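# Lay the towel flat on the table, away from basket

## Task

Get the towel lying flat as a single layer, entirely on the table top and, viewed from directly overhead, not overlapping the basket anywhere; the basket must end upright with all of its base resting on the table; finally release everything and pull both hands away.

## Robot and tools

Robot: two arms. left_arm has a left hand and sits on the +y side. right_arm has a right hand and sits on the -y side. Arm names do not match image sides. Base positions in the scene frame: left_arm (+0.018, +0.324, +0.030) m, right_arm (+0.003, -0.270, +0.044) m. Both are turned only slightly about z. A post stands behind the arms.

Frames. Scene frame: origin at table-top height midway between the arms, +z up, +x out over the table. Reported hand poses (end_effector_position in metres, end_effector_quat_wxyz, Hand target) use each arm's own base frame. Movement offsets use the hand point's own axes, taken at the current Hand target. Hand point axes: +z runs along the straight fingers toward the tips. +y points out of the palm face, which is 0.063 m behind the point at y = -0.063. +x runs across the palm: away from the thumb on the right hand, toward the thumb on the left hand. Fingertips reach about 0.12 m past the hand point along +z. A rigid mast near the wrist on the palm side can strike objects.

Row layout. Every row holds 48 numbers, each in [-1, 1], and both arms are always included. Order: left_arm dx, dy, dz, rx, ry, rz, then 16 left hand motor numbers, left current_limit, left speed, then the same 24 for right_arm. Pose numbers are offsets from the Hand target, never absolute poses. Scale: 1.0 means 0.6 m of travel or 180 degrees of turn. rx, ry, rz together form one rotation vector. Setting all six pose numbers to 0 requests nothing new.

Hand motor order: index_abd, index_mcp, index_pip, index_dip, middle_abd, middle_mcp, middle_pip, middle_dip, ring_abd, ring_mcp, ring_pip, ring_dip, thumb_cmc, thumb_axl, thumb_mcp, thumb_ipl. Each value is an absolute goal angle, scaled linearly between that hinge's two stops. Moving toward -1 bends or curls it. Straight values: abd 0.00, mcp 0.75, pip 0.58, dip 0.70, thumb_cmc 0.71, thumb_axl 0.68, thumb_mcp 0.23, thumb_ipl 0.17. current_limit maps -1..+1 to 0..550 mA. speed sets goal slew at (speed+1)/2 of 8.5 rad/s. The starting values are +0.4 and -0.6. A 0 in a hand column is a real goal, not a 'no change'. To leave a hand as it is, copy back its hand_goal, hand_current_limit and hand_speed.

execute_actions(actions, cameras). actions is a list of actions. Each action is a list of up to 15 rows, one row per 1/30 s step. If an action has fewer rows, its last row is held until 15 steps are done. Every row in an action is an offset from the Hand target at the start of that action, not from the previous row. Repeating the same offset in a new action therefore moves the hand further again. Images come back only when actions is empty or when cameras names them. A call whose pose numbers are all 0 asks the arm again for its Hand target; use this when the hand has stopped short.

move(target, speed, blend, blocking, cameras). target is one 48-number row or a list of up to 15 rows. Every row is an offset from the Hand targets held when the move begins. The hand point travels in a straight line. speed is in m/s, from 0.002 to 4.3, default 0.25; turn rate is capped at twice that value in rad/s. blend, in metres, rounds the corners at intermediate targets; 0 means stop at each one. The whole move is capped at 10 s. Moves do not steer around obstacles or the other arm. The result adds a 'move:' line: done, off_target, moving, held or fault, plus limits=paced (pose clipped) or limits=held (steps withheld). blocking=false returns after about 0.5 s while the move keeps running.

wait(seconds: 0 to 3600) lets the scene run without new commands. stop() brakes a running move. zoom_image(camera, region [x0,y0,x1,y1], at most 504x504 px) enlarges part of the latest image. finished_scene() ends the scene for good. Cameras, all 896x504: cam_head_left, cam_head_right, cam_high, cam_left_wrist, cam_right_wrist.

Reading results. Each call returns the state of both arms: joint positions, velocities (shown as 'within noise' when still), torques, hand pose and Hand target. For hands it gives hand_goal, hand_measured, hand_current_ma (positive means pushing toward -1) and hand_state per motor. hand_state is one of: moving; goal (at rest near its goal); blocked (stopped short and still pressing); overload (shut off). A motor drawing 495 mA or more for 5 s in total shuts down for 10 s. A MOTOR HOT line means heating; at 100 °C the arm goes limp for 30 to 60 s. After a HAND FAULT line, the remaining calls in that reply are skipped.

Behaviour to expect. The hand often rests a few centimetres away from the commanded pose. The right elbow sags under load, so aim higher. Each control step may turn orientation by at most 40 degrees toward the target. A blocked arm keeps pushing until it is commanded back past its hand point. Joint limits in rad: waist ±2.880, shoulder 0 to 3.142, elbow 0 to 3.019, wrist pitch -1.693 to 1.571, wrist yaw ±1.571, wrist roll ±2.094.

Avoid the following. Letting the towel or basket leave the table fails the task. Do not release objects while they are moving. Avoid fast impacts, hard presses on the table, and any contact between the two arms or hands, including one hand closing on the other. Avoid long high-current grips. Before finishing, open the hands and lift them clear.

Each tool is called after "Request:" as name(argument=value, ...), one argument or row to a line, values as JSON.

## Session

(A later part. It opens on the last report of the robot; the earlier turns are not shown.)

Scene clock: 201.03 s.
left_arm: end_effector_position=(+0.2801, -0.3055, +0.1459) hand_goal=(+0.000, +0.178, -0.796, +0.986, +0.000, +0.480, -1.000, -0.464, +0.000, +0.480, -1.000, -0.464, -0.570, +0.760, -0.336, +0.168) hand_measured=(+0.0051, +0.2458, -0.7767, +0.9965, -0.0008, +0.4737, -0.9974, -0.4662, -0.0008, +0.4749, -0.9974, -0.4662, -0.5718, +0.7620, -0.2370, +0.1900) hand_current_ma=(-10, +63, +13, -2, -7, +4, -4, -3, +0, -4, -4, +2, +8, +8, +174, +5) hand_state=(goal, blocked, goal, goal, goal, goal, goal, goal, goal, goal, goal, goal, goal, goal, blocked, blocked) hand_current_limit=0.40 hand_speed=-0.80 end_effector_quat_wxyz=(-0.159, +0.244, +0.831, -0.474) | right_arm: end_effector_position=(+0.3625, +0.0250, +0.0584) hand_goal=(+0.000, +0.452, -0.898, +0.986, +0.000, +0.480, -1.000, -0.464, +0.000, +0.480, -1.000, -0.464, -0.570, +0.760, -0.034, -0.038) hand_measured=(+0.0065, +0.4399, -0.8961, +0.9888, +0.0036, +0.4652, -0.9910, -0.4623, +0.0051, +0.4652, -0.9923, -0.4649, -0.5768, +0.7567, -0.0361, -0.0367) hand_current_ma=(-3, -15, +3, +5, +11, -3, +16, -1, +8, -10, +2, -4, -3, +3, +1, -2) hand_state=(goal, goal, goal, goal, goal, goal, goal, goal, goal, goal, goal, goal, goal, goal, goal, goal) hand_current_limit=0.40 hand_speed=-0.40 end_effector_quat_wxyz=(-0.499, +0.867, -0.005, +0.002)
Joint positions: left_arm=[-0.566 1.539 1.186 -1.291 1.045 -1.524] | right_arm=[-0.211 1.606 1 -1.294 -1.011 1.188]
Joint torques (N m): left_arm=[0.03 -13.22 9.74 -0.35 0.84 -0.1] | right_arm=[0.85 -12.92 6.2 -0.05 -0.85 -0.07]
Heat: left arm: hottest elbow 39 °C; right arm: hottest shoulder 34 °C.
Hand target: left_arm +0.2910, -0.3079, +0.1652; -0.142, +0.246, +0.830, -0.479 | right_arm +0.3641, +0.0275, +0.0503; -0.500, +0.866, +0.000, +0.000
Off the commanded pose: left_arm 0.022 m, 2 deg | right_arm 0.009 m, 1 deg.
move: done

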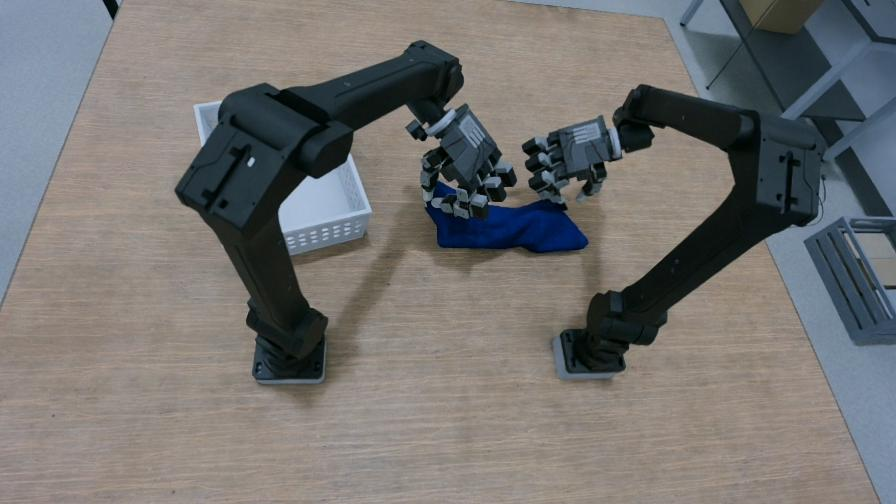

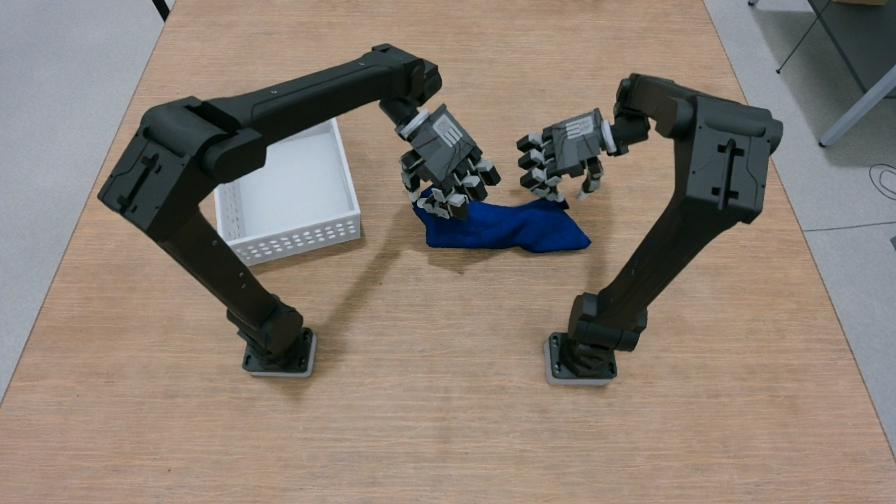

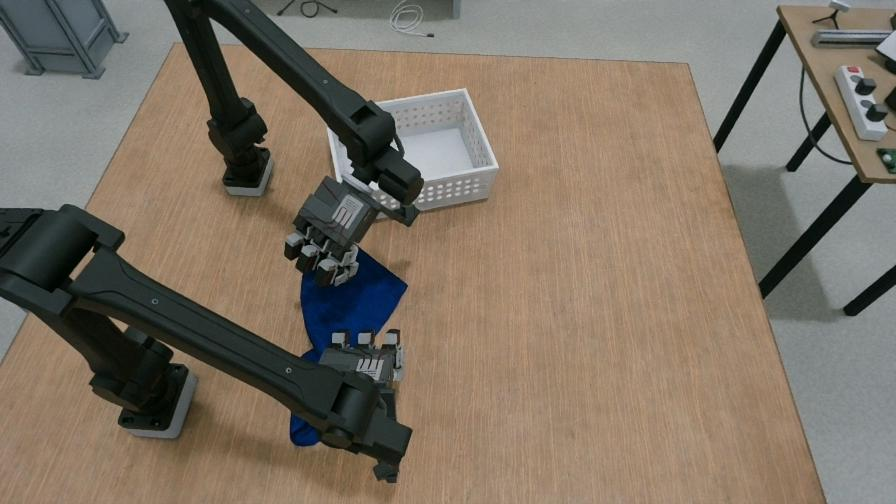

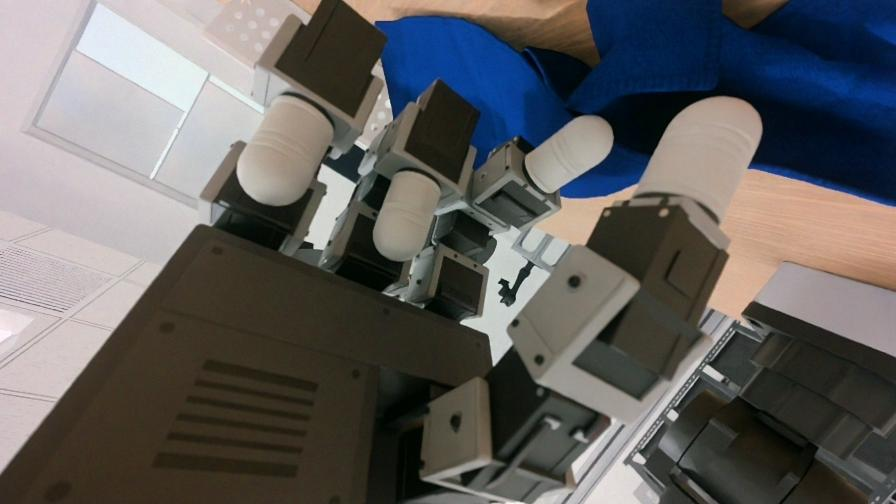

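Request:
zoom_image(
  camera="cam_right_wrist",
  region=[500, 0, 896, 130],
)

Request:
zoom_image(
  camera="cam_head_left",
  region=[530, 180, 610, 260],
)

Scaled by 1.273 from the camera's image (finer frame: 1280x720).

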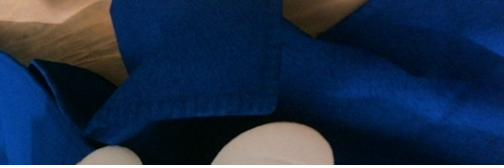

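Scaled by 6.300 from the camera's image (finer frame: 1280x720).

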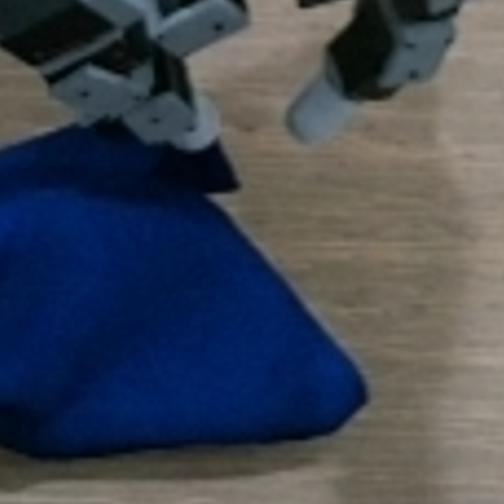

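Request:
move(
  target=[0,0,0,0,0,0, 0,0.178,-0.796,0.986,0,0.479,-1,-0.464,0,0.479,-1,-0.464,-0.571,0.76,-0.337,0.168,0.4,-0.8, 0.02,0.0475,0.0178,0,0,0, 0,0.452,-0.898,0.986,0,0.479,-1,-0.464,0,0.479,-1,-0.464,-0.571,0.76,-0.034,-0.038,0.4,-0.4],
  speed=0.08,
  cameras=["cam_head_left","cam_right_wrist"],
)

Request:
zoom_image(
  camera="cam_right_wrist",
  region=[480, 0, 860, 200],
)

Request:
zoom_image(
  camera="cam_head_left",
  region=[530, 180, 610, 260],
)

Scene clock: 204.97 s.
left_arm: end_effector_position=(+0.2801, -0.3055, +0.1459) hand_goal=(+0.000, +0.178, -0.796, +0.986, +0.000, +0.480, -1.000, -0.464, +0.000, +0.480, -1.000, -0.464, -0.570, +0.760, -0.336, +0.168) hand_measured=(+0.0051, +0.2458, -0.7780, +0.9965, -0.0008, +0.4737, -0.9974, -0.4662, -0.0008, +0.4749, -0.9974, -0.4662, -0.5718, +0.7620, -0.2370, +0.1900) hand_current_ma=(-15, +63, +9, -2, -8, +8, -3, -7, +3, -2, -12, -1, +9, +12, +174, +2) hand_state=(goal, blocked, goal, goal, goal, goal, goal, goal, goal, goal, goal, goal, goal, goal, blocked, blocked) hand_current_limit=0.40 hand_speed=-0.80 end_effector_quat_wxyz=(-0.159, +0.244, +0.831, -0.474) | right_arm: end_effector_position=(+0.3706, +0.0233, +0.0270) hand_goal=(+0.000, +0.452, -0.898, +0.986, +0.000, +0.480, -1.000, -0.464, +0.000, +0.480, -1.000, -0.464, -0.570, +0.760, -0.034, -0.038) hand_measured=(+0.0065, +0.4399, -0.8961, +0.9850, +0.0036, +0.4652, -0.9910, -0.4623, +0.0036, +0.4652, -0.9923, -0.4636, -0.5768, +0.7567, -0.0361, -0.0367) hand_current_ma=(+2, -17, +5, +3, +7, -3, +5, -1, +2, -11, +10, -4, -3, +4, -4, +0) hand_state=(goal, goal, goal, goal, goal, goal, goal, goal, goal, goal, goal, goal, goal, goal, goal, goal) hand_current_limit=0.40 hand_speed=-0.40 end_effector_quat_wxyz=(-0.501, +0.866, -0.005, -0.003)
Joint positions: left_arm=[-0.566 1.539 1.186 -1.291 1.045 -1.524] | right_arm=[-0.211 1.687 1 -1.231 -1.011 1.178]
Joint torques (N m): left_arm=[0.03 -12.92 9.83 -0.32 0.79 -0.05] | right_arm=[0.44 -13.98 6.53 -0.06 -0.76 -0.08]
Heat: left arm: hottest elbow 39 °C; right arm: hottest shoulder 34 °C.
Hand target: left_arm +0.2910, -0.3079, +0.1652; -0.142, +0.246, +0.830, -0.479 | right_arm +0.3761, +0.0225, +0.0203; -0.500, +0.866, +0.000, +0.000
Off the commanded pose: left_arm 0.022 m, 2 deg | right_arm 0.009 m, 1 deg.
move: done

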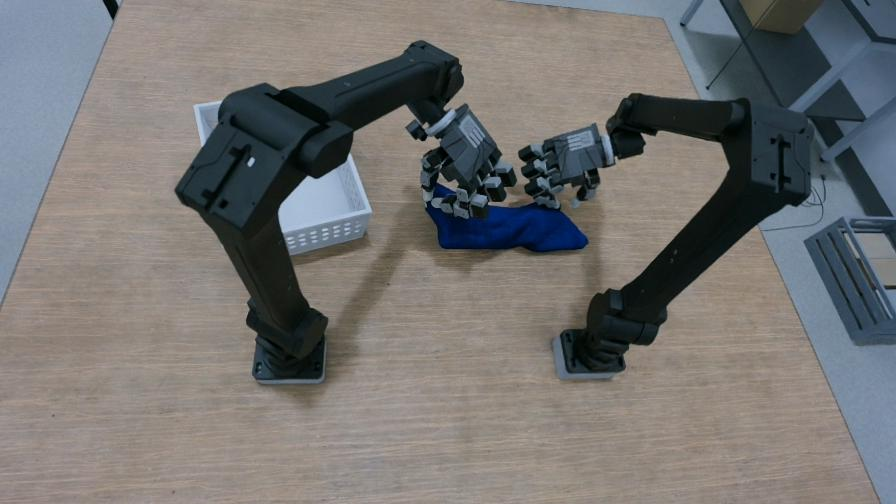

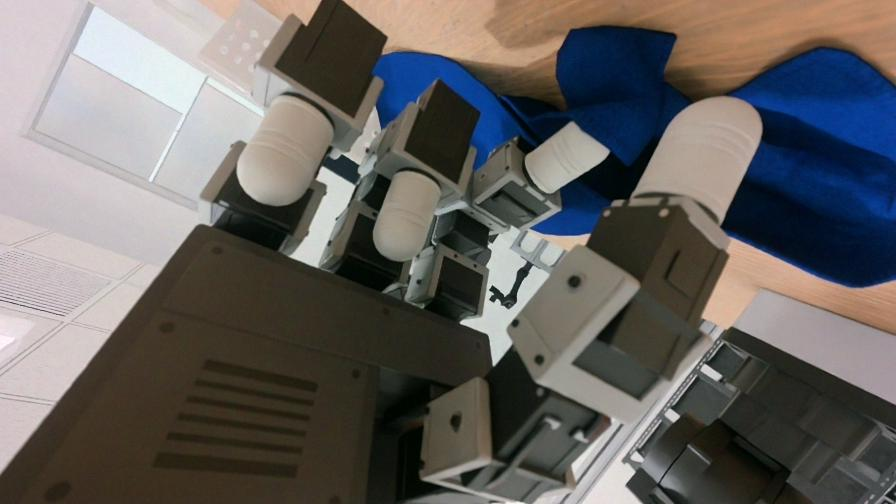

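Scaled by 1.326 from the camera's image (finer frame: 1280x720).

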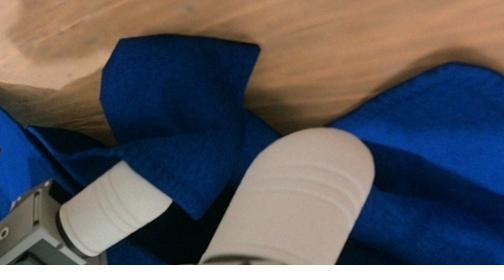

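Scaled by 6.300 from the camera's image (finer frame: 1280x720).

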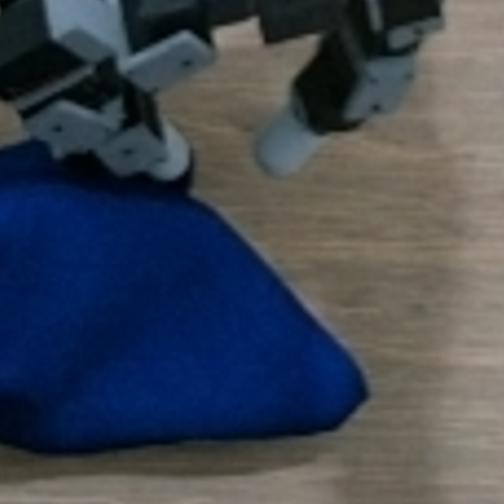

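Request:
move(
  target=[
    [0,0,0,0,0,0, 0,0.178,-0.796,0.986,0,0.479,-1,-0.464,0,0.479,-1,-0.464,-0.571,0.76,-0.337,0.168,0.4,-0.8, 0,-0.0433,-0.025,0,0,0, 0,0.452,-0.898,0.986,0,0.479,-1,-0.464,0,0.479,-1,-0.464,-0.571,0.76,-0.034,-0.038,0.4,-0.4],
    [0,0,0,0,0,0, 0,0.178,-0.796,0.986,0,0.479,-1,-0.464,0,0.479,-1,-0.464,-0.571,0.76,-0.337,0.168,0.4,-0.8, 0.0333,-0.0458,-0.0207,0,0,0, 0,0.452,-0.898,0.986,0,0.479,-1,-0.464,0,0.479,-1,-0.464,-0.571,0.76,-0.034,-0.038,0.4,-0.4],
    [0,0,0,0,0,0, 0,0.178,-0.796,0.986,0,0.479,-1,-0.464,0,0.479,-1,-0.464,-0.571,0.76,-0.337,0.168,0.4,-0.8, 0.0333,0.0263,0.021,0,0,0, 0,0.452,-0.898,0.986,0,0.479,-1,-0.464,0,0.479,-1,-0.464,-0.571,0.76,-0.034,-0.038,0.4,-0.4],
  ],
  speed=0.08,
  cameras=["cam_head_left","cam_right_wrist"],
)

Request:
zoom_image(
  camera="cam_right_wrist",
  region=[480, 0, 860, 200],
)

Request:
zoom_image(
  camera="cam_head_left",
  region=[530, 180, 610, 260],
)

Scene clock: 209.00 s.
left_arm: end_effector_position=(+0.2800, -0.3055, +0.1459) hand_goal=(+0.000, +0.178, -0.796, +0.986, +0.000, +0.480, -1.000, -0.464, +0.000, +0.480, -1.000, -0.464, -0.570, +0.760, -0.336, +0.168) hand_measured=(+0.0065, +0.2458, -0.7767, +0.9965, -0.0008, +0.4737, -0.9974, -0.4662, -0.0008, +0.4749, -0.9974, -0.4662, -0.5718, +0.7631, -0.2370, +0.1900) hand_current_ma=(-9, +63, +10, +0, -8, +4, -1, -5, +7, +2, -6, -2, +8, +11, +167, -5) hand_state=(goal, blocked, goal, goal, goal, goal, goal, goal, goal, goal, goal, goal, goal, goal, blocked, blocked) hand_current_limit=0.40 hand_speed=-0.80 end_effector_quat_wxyz=(-0.159, +0.244, +0.831, -0.474) | right_arm: end_effector_position=(+0.4011, +0.0186, +0.0127) hand_goal=(+0.000, +0.452, -0.898, +0.986, +0.000, +0.480, -1.000, -0.464, +0.000, +0.480, -1.000, -0.464, -0.570, +0.760, -0.034, -0.038) hand_measured=(+0.0065, +0.4399, -0.8961, +0.9888, +0.0036, +0.4652, -0.9910, -0.4623, +0.0051, +0.4652, -0.9923, -0.4649, -0.5705, +0.7567, -0.0361, -0.0367) hand_current_ma=(-7, -7, +2, +4, +9, +5, +10, +5, +4, -7, +6, -3, +3, +10, +4, +4) hand_state=(goal, goal, goal, goal, goal, goal, goal, goal, goal, goal, goal, goal, goal, goal, goal, goal) hand_current_limit=0.40 hand_speed=-0.40 end_effector_quat_wxyz=(-0.498, +0.867, +0.003, +0.015)
Joint positions: left_arm=[-0.566 1.539 1.186 -1.291 1.045 -1.525] | right_arm=[-0.208 1.753 1.054 -1.173 -1.016 1.186]
Joint torques (N m): left_arm=[-0.15 -13.57 9.78 -0.39 0.82 -0.09] | right_arm=[1.44 -15.03 5.42 -0.21 -0.81 0.09]
Heat: left arm: hottest elbow 39 °C; right arm: hottest shoulder 34 °C.
Hand target: left_arm +0.2910, -0.3079, +0.1652; -0.142, +0.246, +0.831, -0.479 | right_arm +0.3962, +0.0255, +0.0003; -0.500, +0.866, +0.000, +0.000
Off the commanded pose: left_arm 0.022 m, 2 deg | right_arm 0.015 m, 2 deg.
move: off_target (right_arm)

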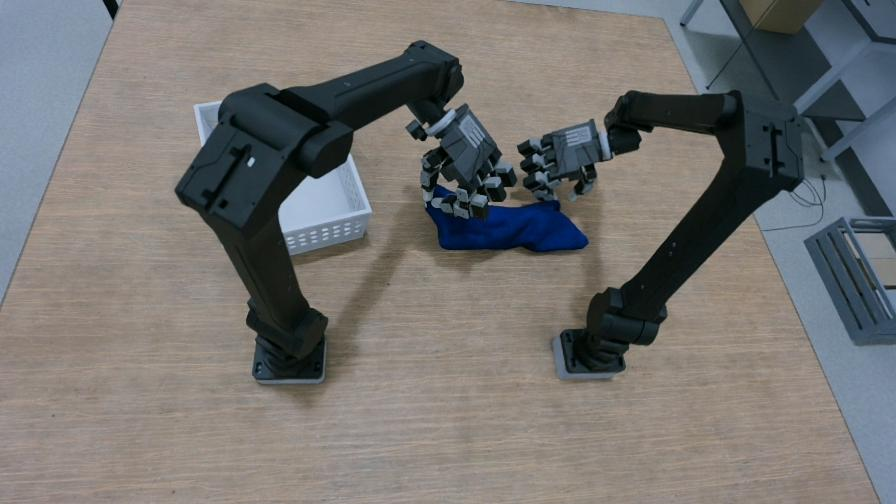

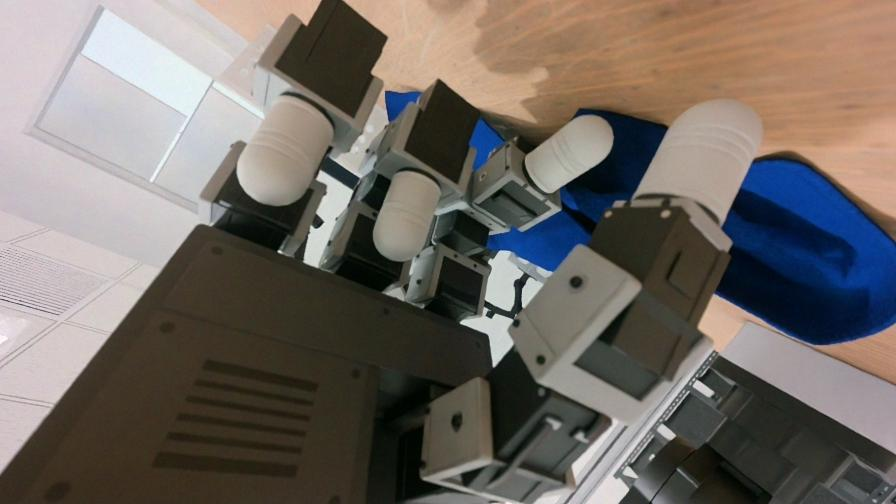

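Scaled by 1.326 from the camera's image (finer frame: 1280x720).

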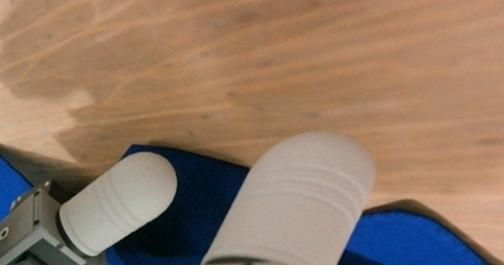

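Scaled by 6.300 from the camera's image (finer frame: 1280x720).

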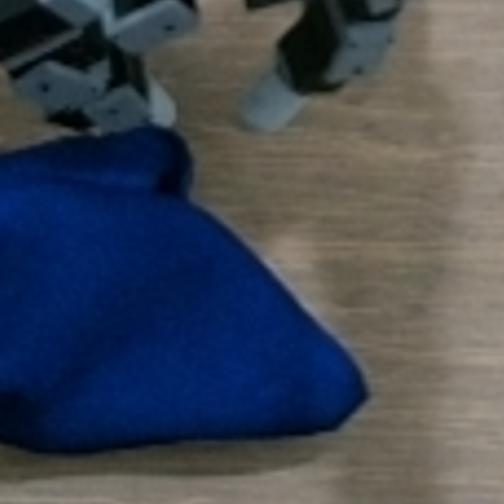

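Request:
move(
  target=[
    [0,0,0,0,0,0, 0,0.178,-0.796,0.986,0,0.479,-1,-0.464,0,0.479,-1,-0.464,-0.571,0.76,-0.337,0.168,0.4,-0.8, 0,-0.072,-0.0417,0,0,0, 0,0.452,-0.898,0.986,0,0.479,-1,-0.464,0,0.479,-1,-0.464,-0.571,0.76,-0.034,-0.038,0.4,-0.4],
    [0,0,0,0,0,0, 0,0.178,-0.796,0.986,0,0.479,-1,-0.464,0,0.479,-1,-0.464,-0.571,0.76,-0.337,0.168,0.4,-0.8, -0.02,-0.0745,-0.0375,0,0,0, 0,0.452,-0.898,0.986,0,0.479,-1,-0.464,0,0.479,-1,-0.464,-0.571,0.76,-0.034,-0.038,0.4,-0.4],
  ],
  speed=0.1,
  cameras=["cam_head_left","cam_right_wrist"],
)

Request:
zoom_image(
  camera="cam_right_wrist",
  region=[480, 0, 860, 200],
)

Request:
zoom_image(
  camera="cam_head_left",
  region=[530, 180, 610, 260],
)

Scene clock: 211.47 s.
left_arm: end_effector_position=(+0.2800, -0.3055, +0.1459) hand_goal=(+0.000, +0.178, -0.796, +0.986, +0.000, +0.480, -1.000, -0.464, +0.000, +0.480, -1.000, -0.464, -0.570, +0.760, -0.336, +0.168) hand_measured=(+0.0065, +0.2458, -0.7767, +0.9965, +0.0007, +0.4737, -0.9974, -0.4662, -0.0008, +0.4749, -0.9974, -0.4662, -0.5718, +0.7631, -0.2370, +0.1900) hand_current_ma=(-5, +61, +9, -5, -9, +5, -2, -2, +8, -2, -6, -3, +5, +11, +170, +0) hand_state=(goal, blocked, goal, goal, goal, goal, goal, goal, goal, goal, goal, goal, goal, goal, blocked, blocked) hand_current_limit=0.40 hand_speed=-0.80 end_effector_quat_wxyz=(-0.159, +0.244, +0.831, -0.474) | right_arm: end_effector_position=(+0.3861, +0.0222, +0.0465) hand_goal=(+0.000, +0.452, -0.898, +0.986, +0.000, +0.480, -1.000, -0.464, +0.000, +0.480, -1.000, -0.464, -0.570, +0.760, -0.034, -0.038) hand_measured=(-0.0023, +0.4399, -0.8961, +0.9888, +0.0036, +0.4652, -0.9910, -0.4636, +0.0036, +0.4652, -0.9923, -0.4649, -0.5768, +0.7578, -0.0371, -0.0367) hand_current_ma=(-7, -16, +8, +2, +6, -5, +9, +0, +8, -9, +9, -7, -2, +2, -1, +1) hand_state=(goal, goal, goal, goal, goal, goal, goal, goal, goal, goal, goal, goal, goal, goal, goal, goal) hand_current_limit=0.40 hand_speed=-0.40 end_effector_quat_wxyz=(-0.500, +0.866, -0.003, +0.005)
Joint positions: left_arm=[-0.566 1.539 1.186 -1.291 1.045 -1.525] | right_arm=[-0.207 1.677 1.054 -1.272 -1.016 1.189]
Joint torques (N m): left_arm=[0.09 -13.57 9.66 -0.39 0.78 -0.07] | right_arm=[1.61 -16.73 6.23 -0.77 -0.84 0.11]
Heat: left arm: hottest elbow 39 °C; right arm: hottest shoulder 34 °C.
Hand target: left_arm +0.2910, -0.3079, +0.1652; -0.142, +0.246, +0.831, -0.479 | right_arm +0.3842, +0.0284, +0.0503; -0.500, +0.866, +0.000, +0.000
Off the commanded pose: left_arm 0.022 m, 2 deg | right_arm 0.007 m, 1 deg.
move: done

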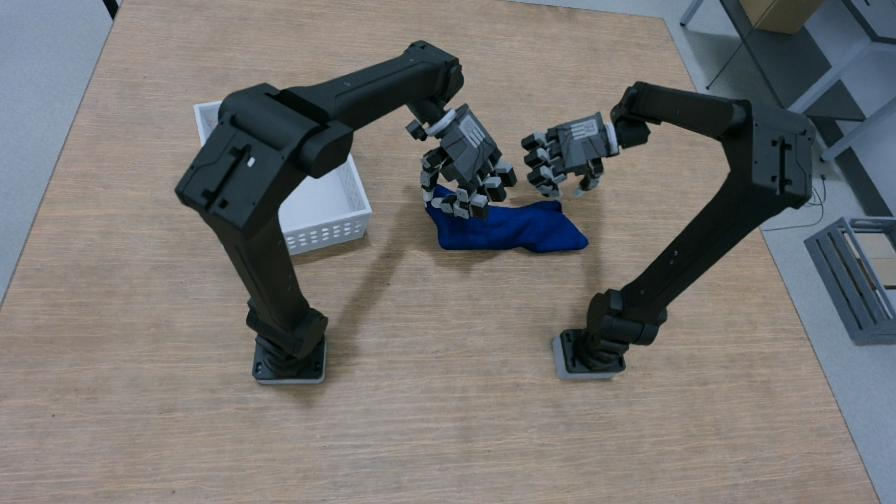

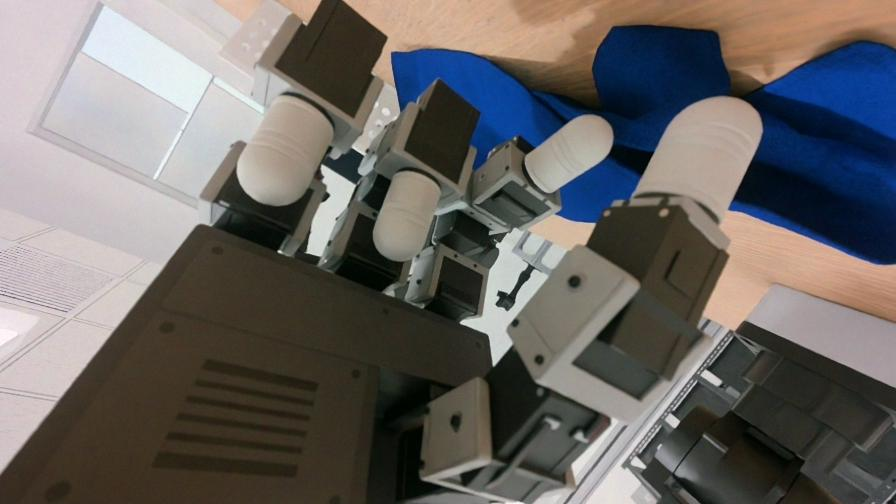

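Scaled by 1.326 from the camera's image (finer frame: 1280x720).

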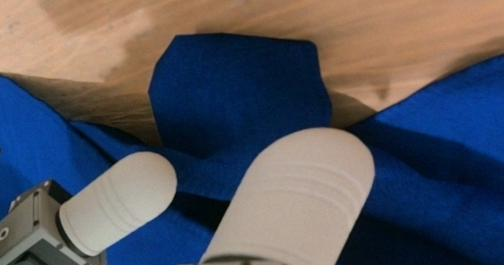

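Scaled by 6.300 from the camera's image (finer frame: 1280x720).

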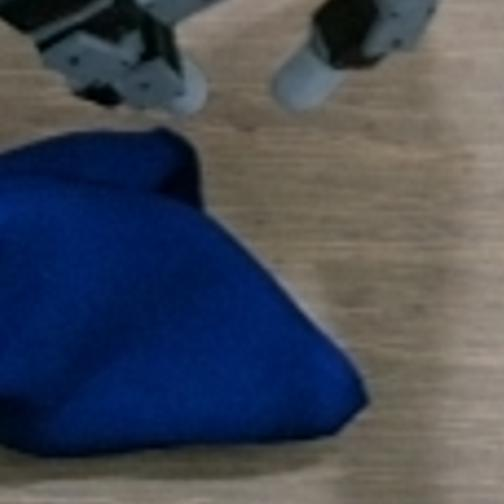

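Request:
move(
  target=[0,0,0,0,0,0, 0,0.178,-0.796,0.986,0,0.479,-1,-0.464,0,0.479,-1,-0.464,-0.571,0.76,-0.337,0.168,0.4,-0.8, -0.03,0.0644,0.0718,0,0,0, 0,0.452,-0.898,0.986,0,0.479,-1,-0.464,0,0.479,-1,-0.464,-0.571,0.76,-0.034,-0.038,0.4,-0.4],
  speed=0.08,
  cameras=["cam_head_left","cam_right_wrist"],
)

Request:
zoom_image(
  camera="cam_right_wrist",
  region=[480, 0, 860, 200],
)

Request:
zoom_image(
  camera="cam_head_left",
  region=[530, 180, 610, 260],
)

Scene clock: 214.33 s.
left_arm: end_effector_position=(+0.2800, -0.3055, +0.1459) hand_goal=(+0.000, +0.178, -0.796, +0.986, +0.000, +0.480, -1.000, -0.464, +0.000, +0.480, -1.000, -0.464, -0.570, +0.760, -0.336, +0.168) hand_measured=(+0.0065, +0.2458, -0.7780, +0.9965, -0.0008, +0.4737, -0.9974, -0.4662, -0.0023, +0.4749, -0.9974, -0.4662, -0.5718, +0.7631, -0.2370, +0.1900) hand_current_ma=(-9, +60, +12, -2, -2, +8, -6, -3, +4, -9, -9, -8, +11, +14, +176, +6) hand_state=(goal, blocked, goal, goal, goal, goal, goal, goal, goal, goal, goal, goal, goal, goal, blocked, blocked) hand_current_limit=0.40 hand_speed=-0.80 end_effector_quat_wxyz=(-0.159, +0.244, +0.831, -0.474) | right_arm: end_effector_position=(+0.3729, +0.0395, +0.0074) hand_goal=(+0.000, +0.452, -0.898, +0.986, +0.000, +0.480, -1.000, -0.464, +0.000, +0.480, -1.000, -0.464, -0.570, +0.760, -0.034, -0.038) hand_measured=(-0.0023, +0.4399, -0.9012, +0.9837, +0.0036, +0.4652, -0.9910, -0.4623, +0.0051, +0.4652, -0.9923, -0.4636, -0.5718, +0.7588, -0.0371, -0.0367) hand_current_ma=(-7, -16, +5, +3, +5, -9, +2, -4, +11, -13, +4, +2, +0, +10, -6, -2) hand_state=(goal, goal, goal, goal, goal, goal, goal, goal, goal, goal, goal, goal, goal, goal, goal, goal) hand_current_limit=0.40 hand_speed=-0.40 end_effector_quat_wxyz=(-0.498, +0.867, +0.005, +0.017)
Joint positions: left_arm=[-0.566 1.539 1.186 -1.291 1.045 -1.525] | right_arm=[-0.171 1.682 0.939 -1.068 -1.026 1.252]
Joint torques (N m): left_arm=[0.38 -13.16 9.69 -0.36 0.86 -0.1] | right_arm=[1.61 -13.22 5.07 0.08 -0.89 0.11]
Heat: left arm: hottest elbow 40 °C; right arm: hottest shoulder 34 °C.
Hand target: left_arm +0.2910, -0.3079, +0.1652; -0.142, +0.246, +0.830, -0.479 | right_arm +0.3661, +0.0465, -0.0047; -0.500, +0.866, +0.000, +0.000
Off the commanded pose: left_arm 0.022 m, 2 deg | right_arm 0.015 m, 2 deg.
move: off_target (right_arm)

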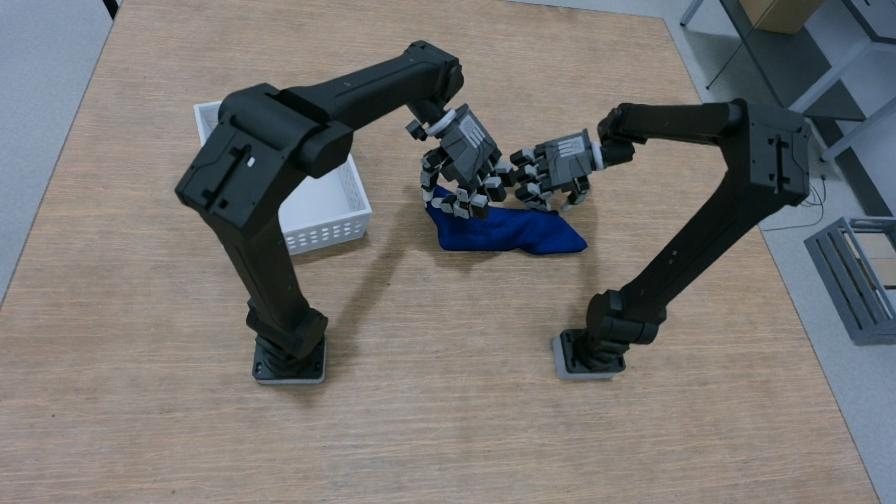

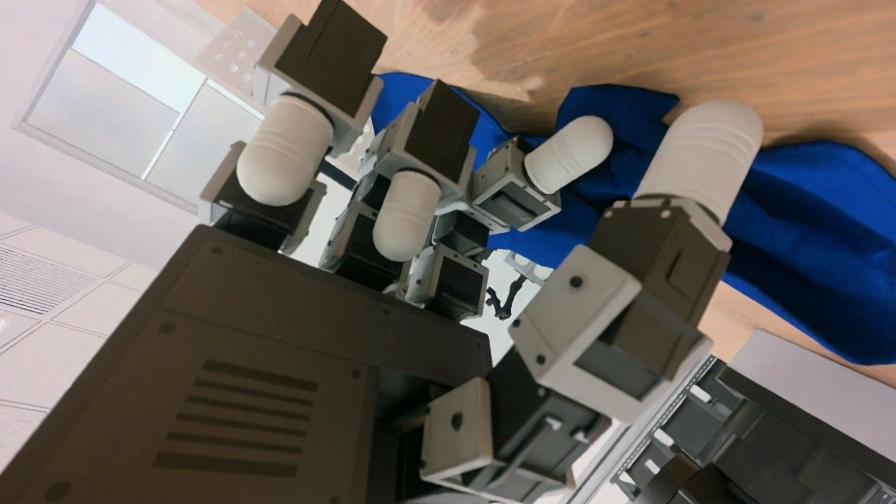

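Scaled by 1.326 from the camera's image (finer frame: 1280x720).

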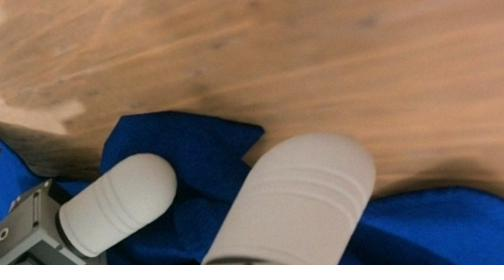

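Scaled by 6.300 from the camera's image (finer frame: 1280x720).

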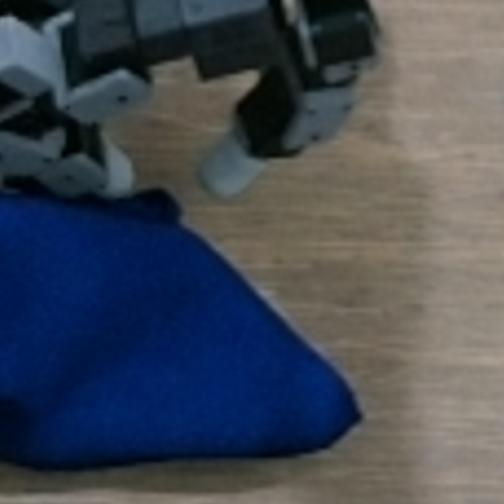

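Request:
move(
  target=[0,0,0,0,0,0, 0,0.178,-0.796,0.986,0,0.479,-1,-0.464,0,0.479,-1,-0.464,-0.571,0.76,-0.337,0.168,0.4,-0.8, 0,0,0,0,0,0, 0,0.178,-0.796,0.986,0,0.479,-1,-0.464,0,0.479,-1,-0.464,-0.571,0.76,-0.337,0.168,0.4,-0.8],
  speed=0.08,
  cameras=["cam_head_left","cam_right_wrist"],
)

Request:
zoom_image(
  camera="cam_right_wrist",
  region=[480, 0, 860, 200],
)

Request:
zoom_image(
  camera="cam_head_left",
  region=[530, 180, 610, 260],
)

Scene clock: 215.80 s.
left_arm: end_effector_position=(+0.2800, -0.3055, +0.1459) hand_goal=(+0.000, +0.178, -0.796, +0.986, +0.000, +0.480, -1.000, -0.464, +0.000, +0.480, -1.000, -0.464, -0.570, +0.760, -0.336, +0.168) hand_measured=(+0.0051, +0.2470, -0.7767, +0.9965, -0.0008, +0.4737, -0.9974, -0.4662, -0.0008, +0.4749, -0.9974, -0.4662, -0.5718, +0.7631, -0.2360, +0.1900) hand_current_ma=(-13, +65, +11, -5, -9, +12, +0, -2, -3, -2, -5, -5, +3, +6, +174, +2) hand_state=(goal, blocked, goal, goal, goal, goal, goal, goal, goal, goal, goal, goal, goal, goal, blocked, blocked) hand_current_limit=0.40 hand_speed=-0.80 end_effector_quat_wxyz=(-0.159, +0.244, +0.831, -0.474) | right_arm: end_effector_position=(+0.3729, +0.0397, +0.0075) hand_goal=(+0.000, +0.178, -0.796, +0.986, +0.000, +0.480, -1.000, -0.464, +0.000, +0.480, -1.000, -0.464, -0.570, +0.760, -0.336, +0.168) hand_measured=(-0.0023, +0.2349, -0.7819, +0.9901, +0.0036, +0.4652, -0.9897, -0.4623, +0.0051, +0.4652, -0.9923, -0.4636, -0.5743, +0.7631, -0.2360, +0.1900) hand_current_ma=(-1, +59, +15, +8, +5, -12, +10, -5, +13, -13, +5, +2, -8, +10, +168, +23) hand_state=(goal, blocked, goal, goal, goal, goal, goal, goal, goal, goal, goal, goal, goal, goal, blocked, blocked) hand_current_limit=0.40 hand_speed=-0.80 end_effector_quat_wxyz=(-0.498, +0.867, +0.005, +0.017)
Joint positions: left_arm=[-0.566 1.539 1.186 -1.291 1.045 -1.525] | right_arm=[-0.171 1.682 0.939 -1.067 -1.026 1.253]
Joint torques (N m): left_arm=[0.21 -12.98 9.76 -0.35 0.82 -0.06] | right_arm=[1.55 -13.16 5.03 0.09 -0.84 0.11]
Heat: left arm: hottest elbow 40 °C; right arm: hottest shoulder 34 °C.
Hand target: left_arm +0.2910, -0.3079, +0.1652; -0.142, +0.246, +0.830, -0.479 | right_arm +0.3662, +0.0464, -0.0047; -0.500, +0.866, +0.001, +0.000
Off the commanded pose: left_arm 0.022 m, 2 deg | right_arm 0.016 m, 2 deg.
move: done

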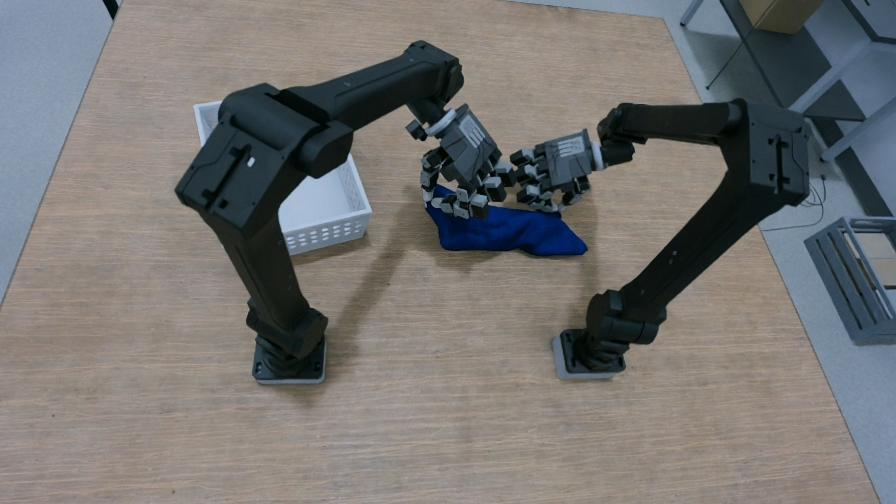

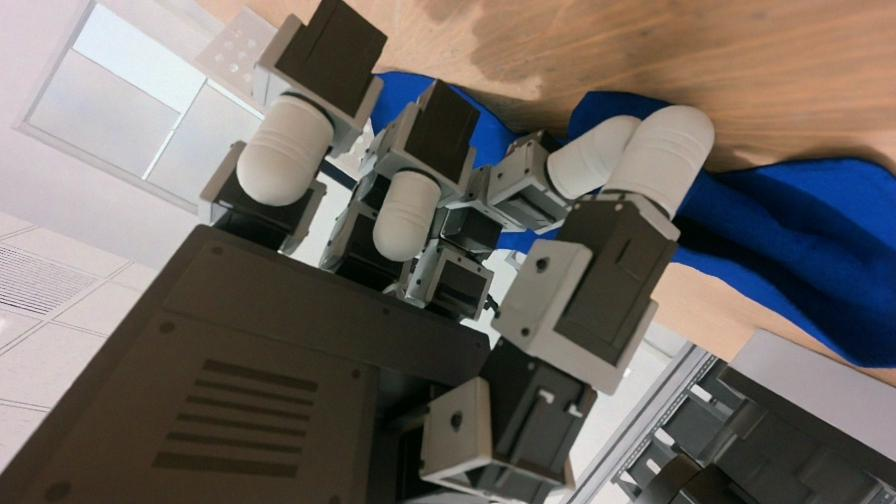

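Scaled by 1.326 from the camera's image (finer frame: 1280x720).

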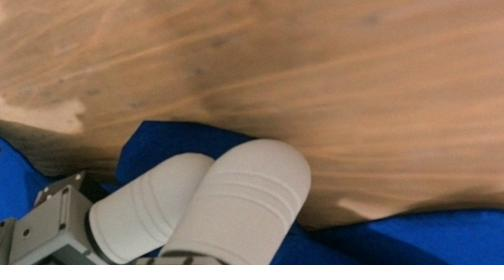

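Scaled by 6.300 from the camera's image (finer frame: 1280x720).

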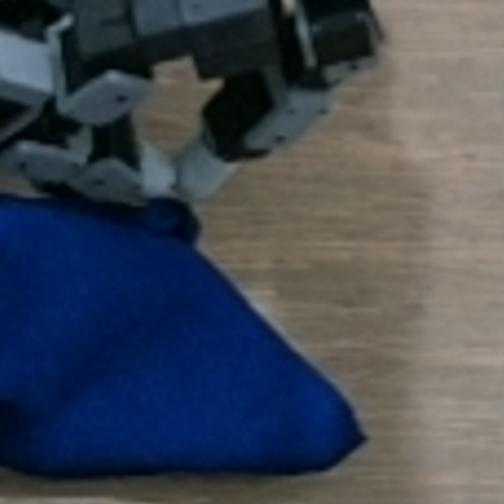

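Request:
move(
  target=[0,0,0,0,0,0, 0,0.178,-0.796,0.986,0,0.479,-1,-0.464,0,0.479,-1,-0.464,-0.571,0.76,-0.337,0.168,0.4,-0.8, 0,-0.0777,-0.199,0,0,0, 0,0.178,-0.796,0.986,0,0.479,-1,-0.464,0,0.479,-1,-0.464,-0.571,0.76,-0.337,0.168,0.4,-0.8],
  speed=0.08,
  cameras=["cam_head_left","cam_head_right","cam_high","cam_right_wrist"],
)

Request:
zoom_image(
  camera="cam_head_left",
  region=[410, 120, 620, 280],
)

Scene clock: 219.17 s.
left_arm: end_effector_position=(+0.2800, -0.3055, +0.1459) hand_goal=(+0.000, +0.178, -0.796, +0.986, +0.000, +0.480, -1.000, -0.464, +0.000, +0.480, -1.000, -0.464, -0.570, +0.760, -0.336, +0.168) hand_measured=(+0.0065, +0.2470, -0.7780, +0.9965, -0.0008, +0.4737, -0.9974, -0.4662, -0.0008, +0.4749, -0.9974, -0.4662, -0.5718, +0.7631, -0.2370, +0.1900) hand_current_ma=(-9, +66, +11, -6, -10, +7, -9, -6, +5, +1, -9, -8, +6, +13, +172, +6) hand_state=(goal, blocked, goal, goal, goal, goal, goal, goal, goal, goal, goal, goal, goal, goal, blocked, blocked) hand_current_limit=0.40 hand_speed=-0.80 end_effector_quat_wxyz=(-0.159, +0.244, +0.831, -0.474) | right_arm: end_effector_position=(+0.3551, -0.0253, +0.0828) hand_goal=(+0.000, +0.178, -0.796, +0.986, +0.000, +0.480, -1.000, -0.464, +0.000, +0.480, -1.000, -0.464, -0.570, +0.760, -0.336, +0.168) hand_measured=(-0.0023, +0.2349, -0.7819, +0.9914, +0.0036, +0.4652, -0.9910, -0.4623, +0.0051, +0.4652, -0.9923, -0.4636, -0.5755, +0.7641, -0.2360, +0.1900) hand_current_ma=(-3, +55, +17, +12, +9, -3, +10, +2, +11, -13, +4, +1, -5, +14, +164, +29) hand_state=(goal, blocked, goal, goal, goal, goal, goal, goal, goal, goal, goal, goal, goal, goal, blocked, blocked) hand_current_limit=0.40 hand_speed=-0.80 end_effector_quat_wxyz=(-0.505, +0.863, -0.006, -0.016)
Joint positions: left_arm=[-0.566 1.539 1.186 -1.291 1.045 -1.525] | right_arm=[-0.337 1.651 1.104 -1.584 -0.954 0.953]
Joint torques (N m): left_arm=[0.21 -13.04 9.8 -0.21 0.83 -0.06] | right_arm=[-0.38 -16.62 8.8 -1.77 -0.57 -0.09]
Heat: left arm: hottest elbow 40 °C; right arm: hottest shoulder 34 °C.
Hand target: left_arm +0.2910, -0.3079, +0.1652; -0.142, +0.246, +0.830, -0.479 | right_arm +0.3661, -0.0338, +0.0952; -0.500, +0.866, +0.000, +0.000
Off the commanded pose: left_arm 0.022 m, 2 deg | right_arm 0.019 m, 2 deg.
move: off_target (right_arm)

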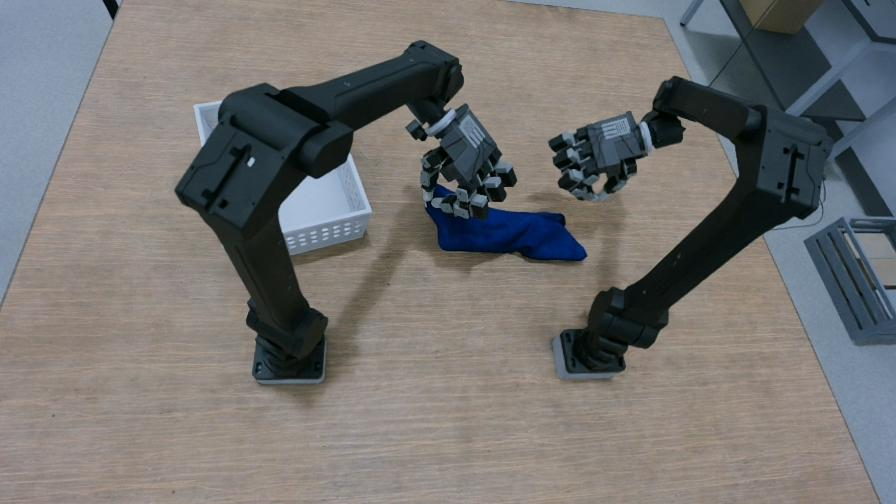

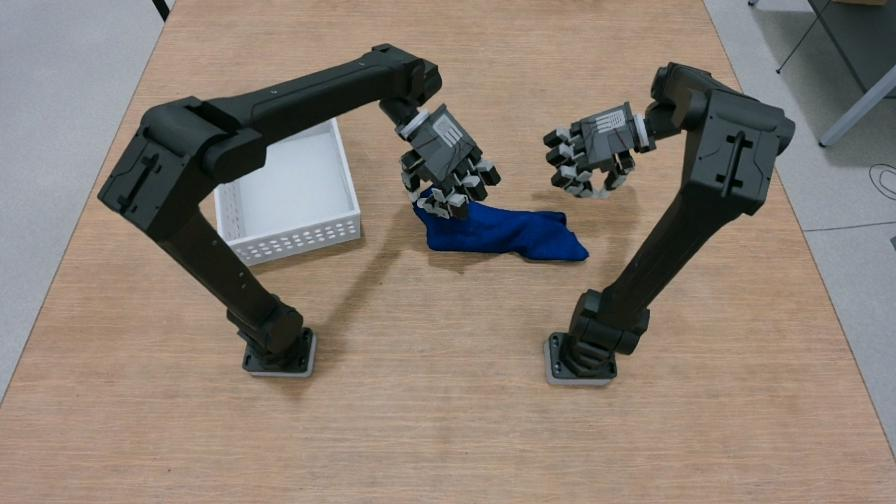

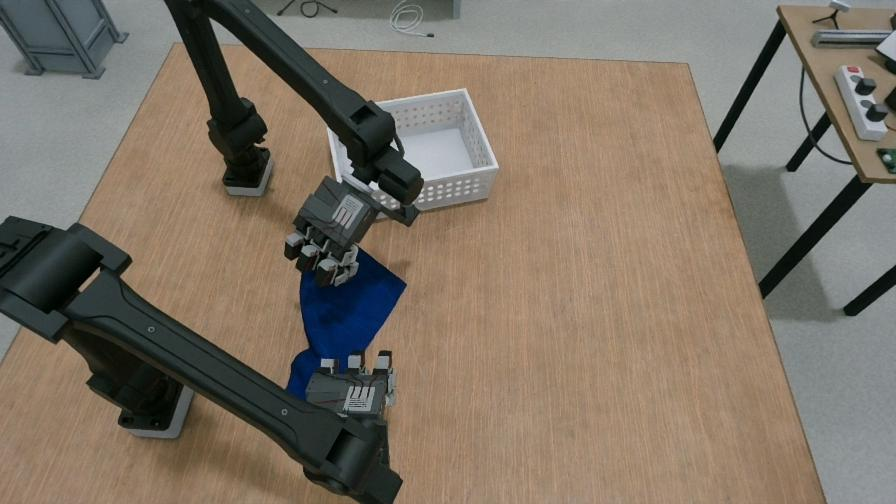

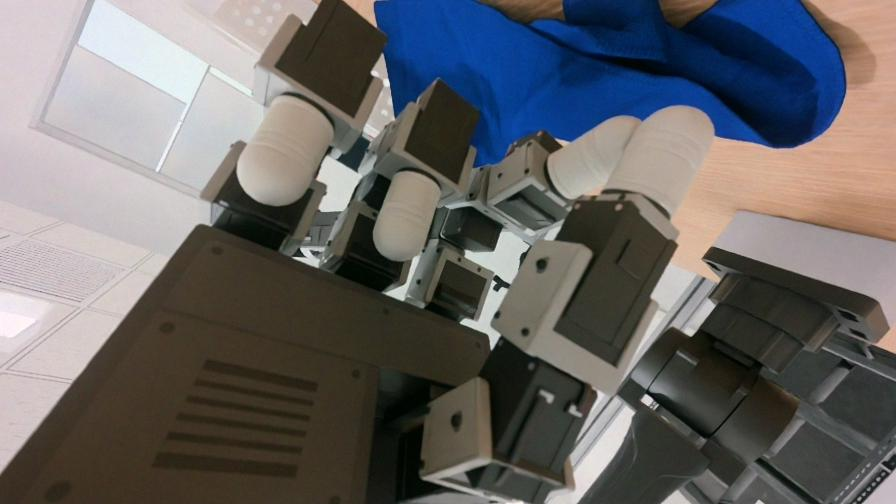

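Scaled by 2.400 from the camera's image (finer frame: 1280x720).

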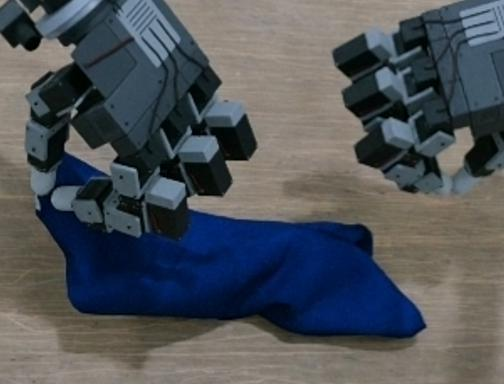

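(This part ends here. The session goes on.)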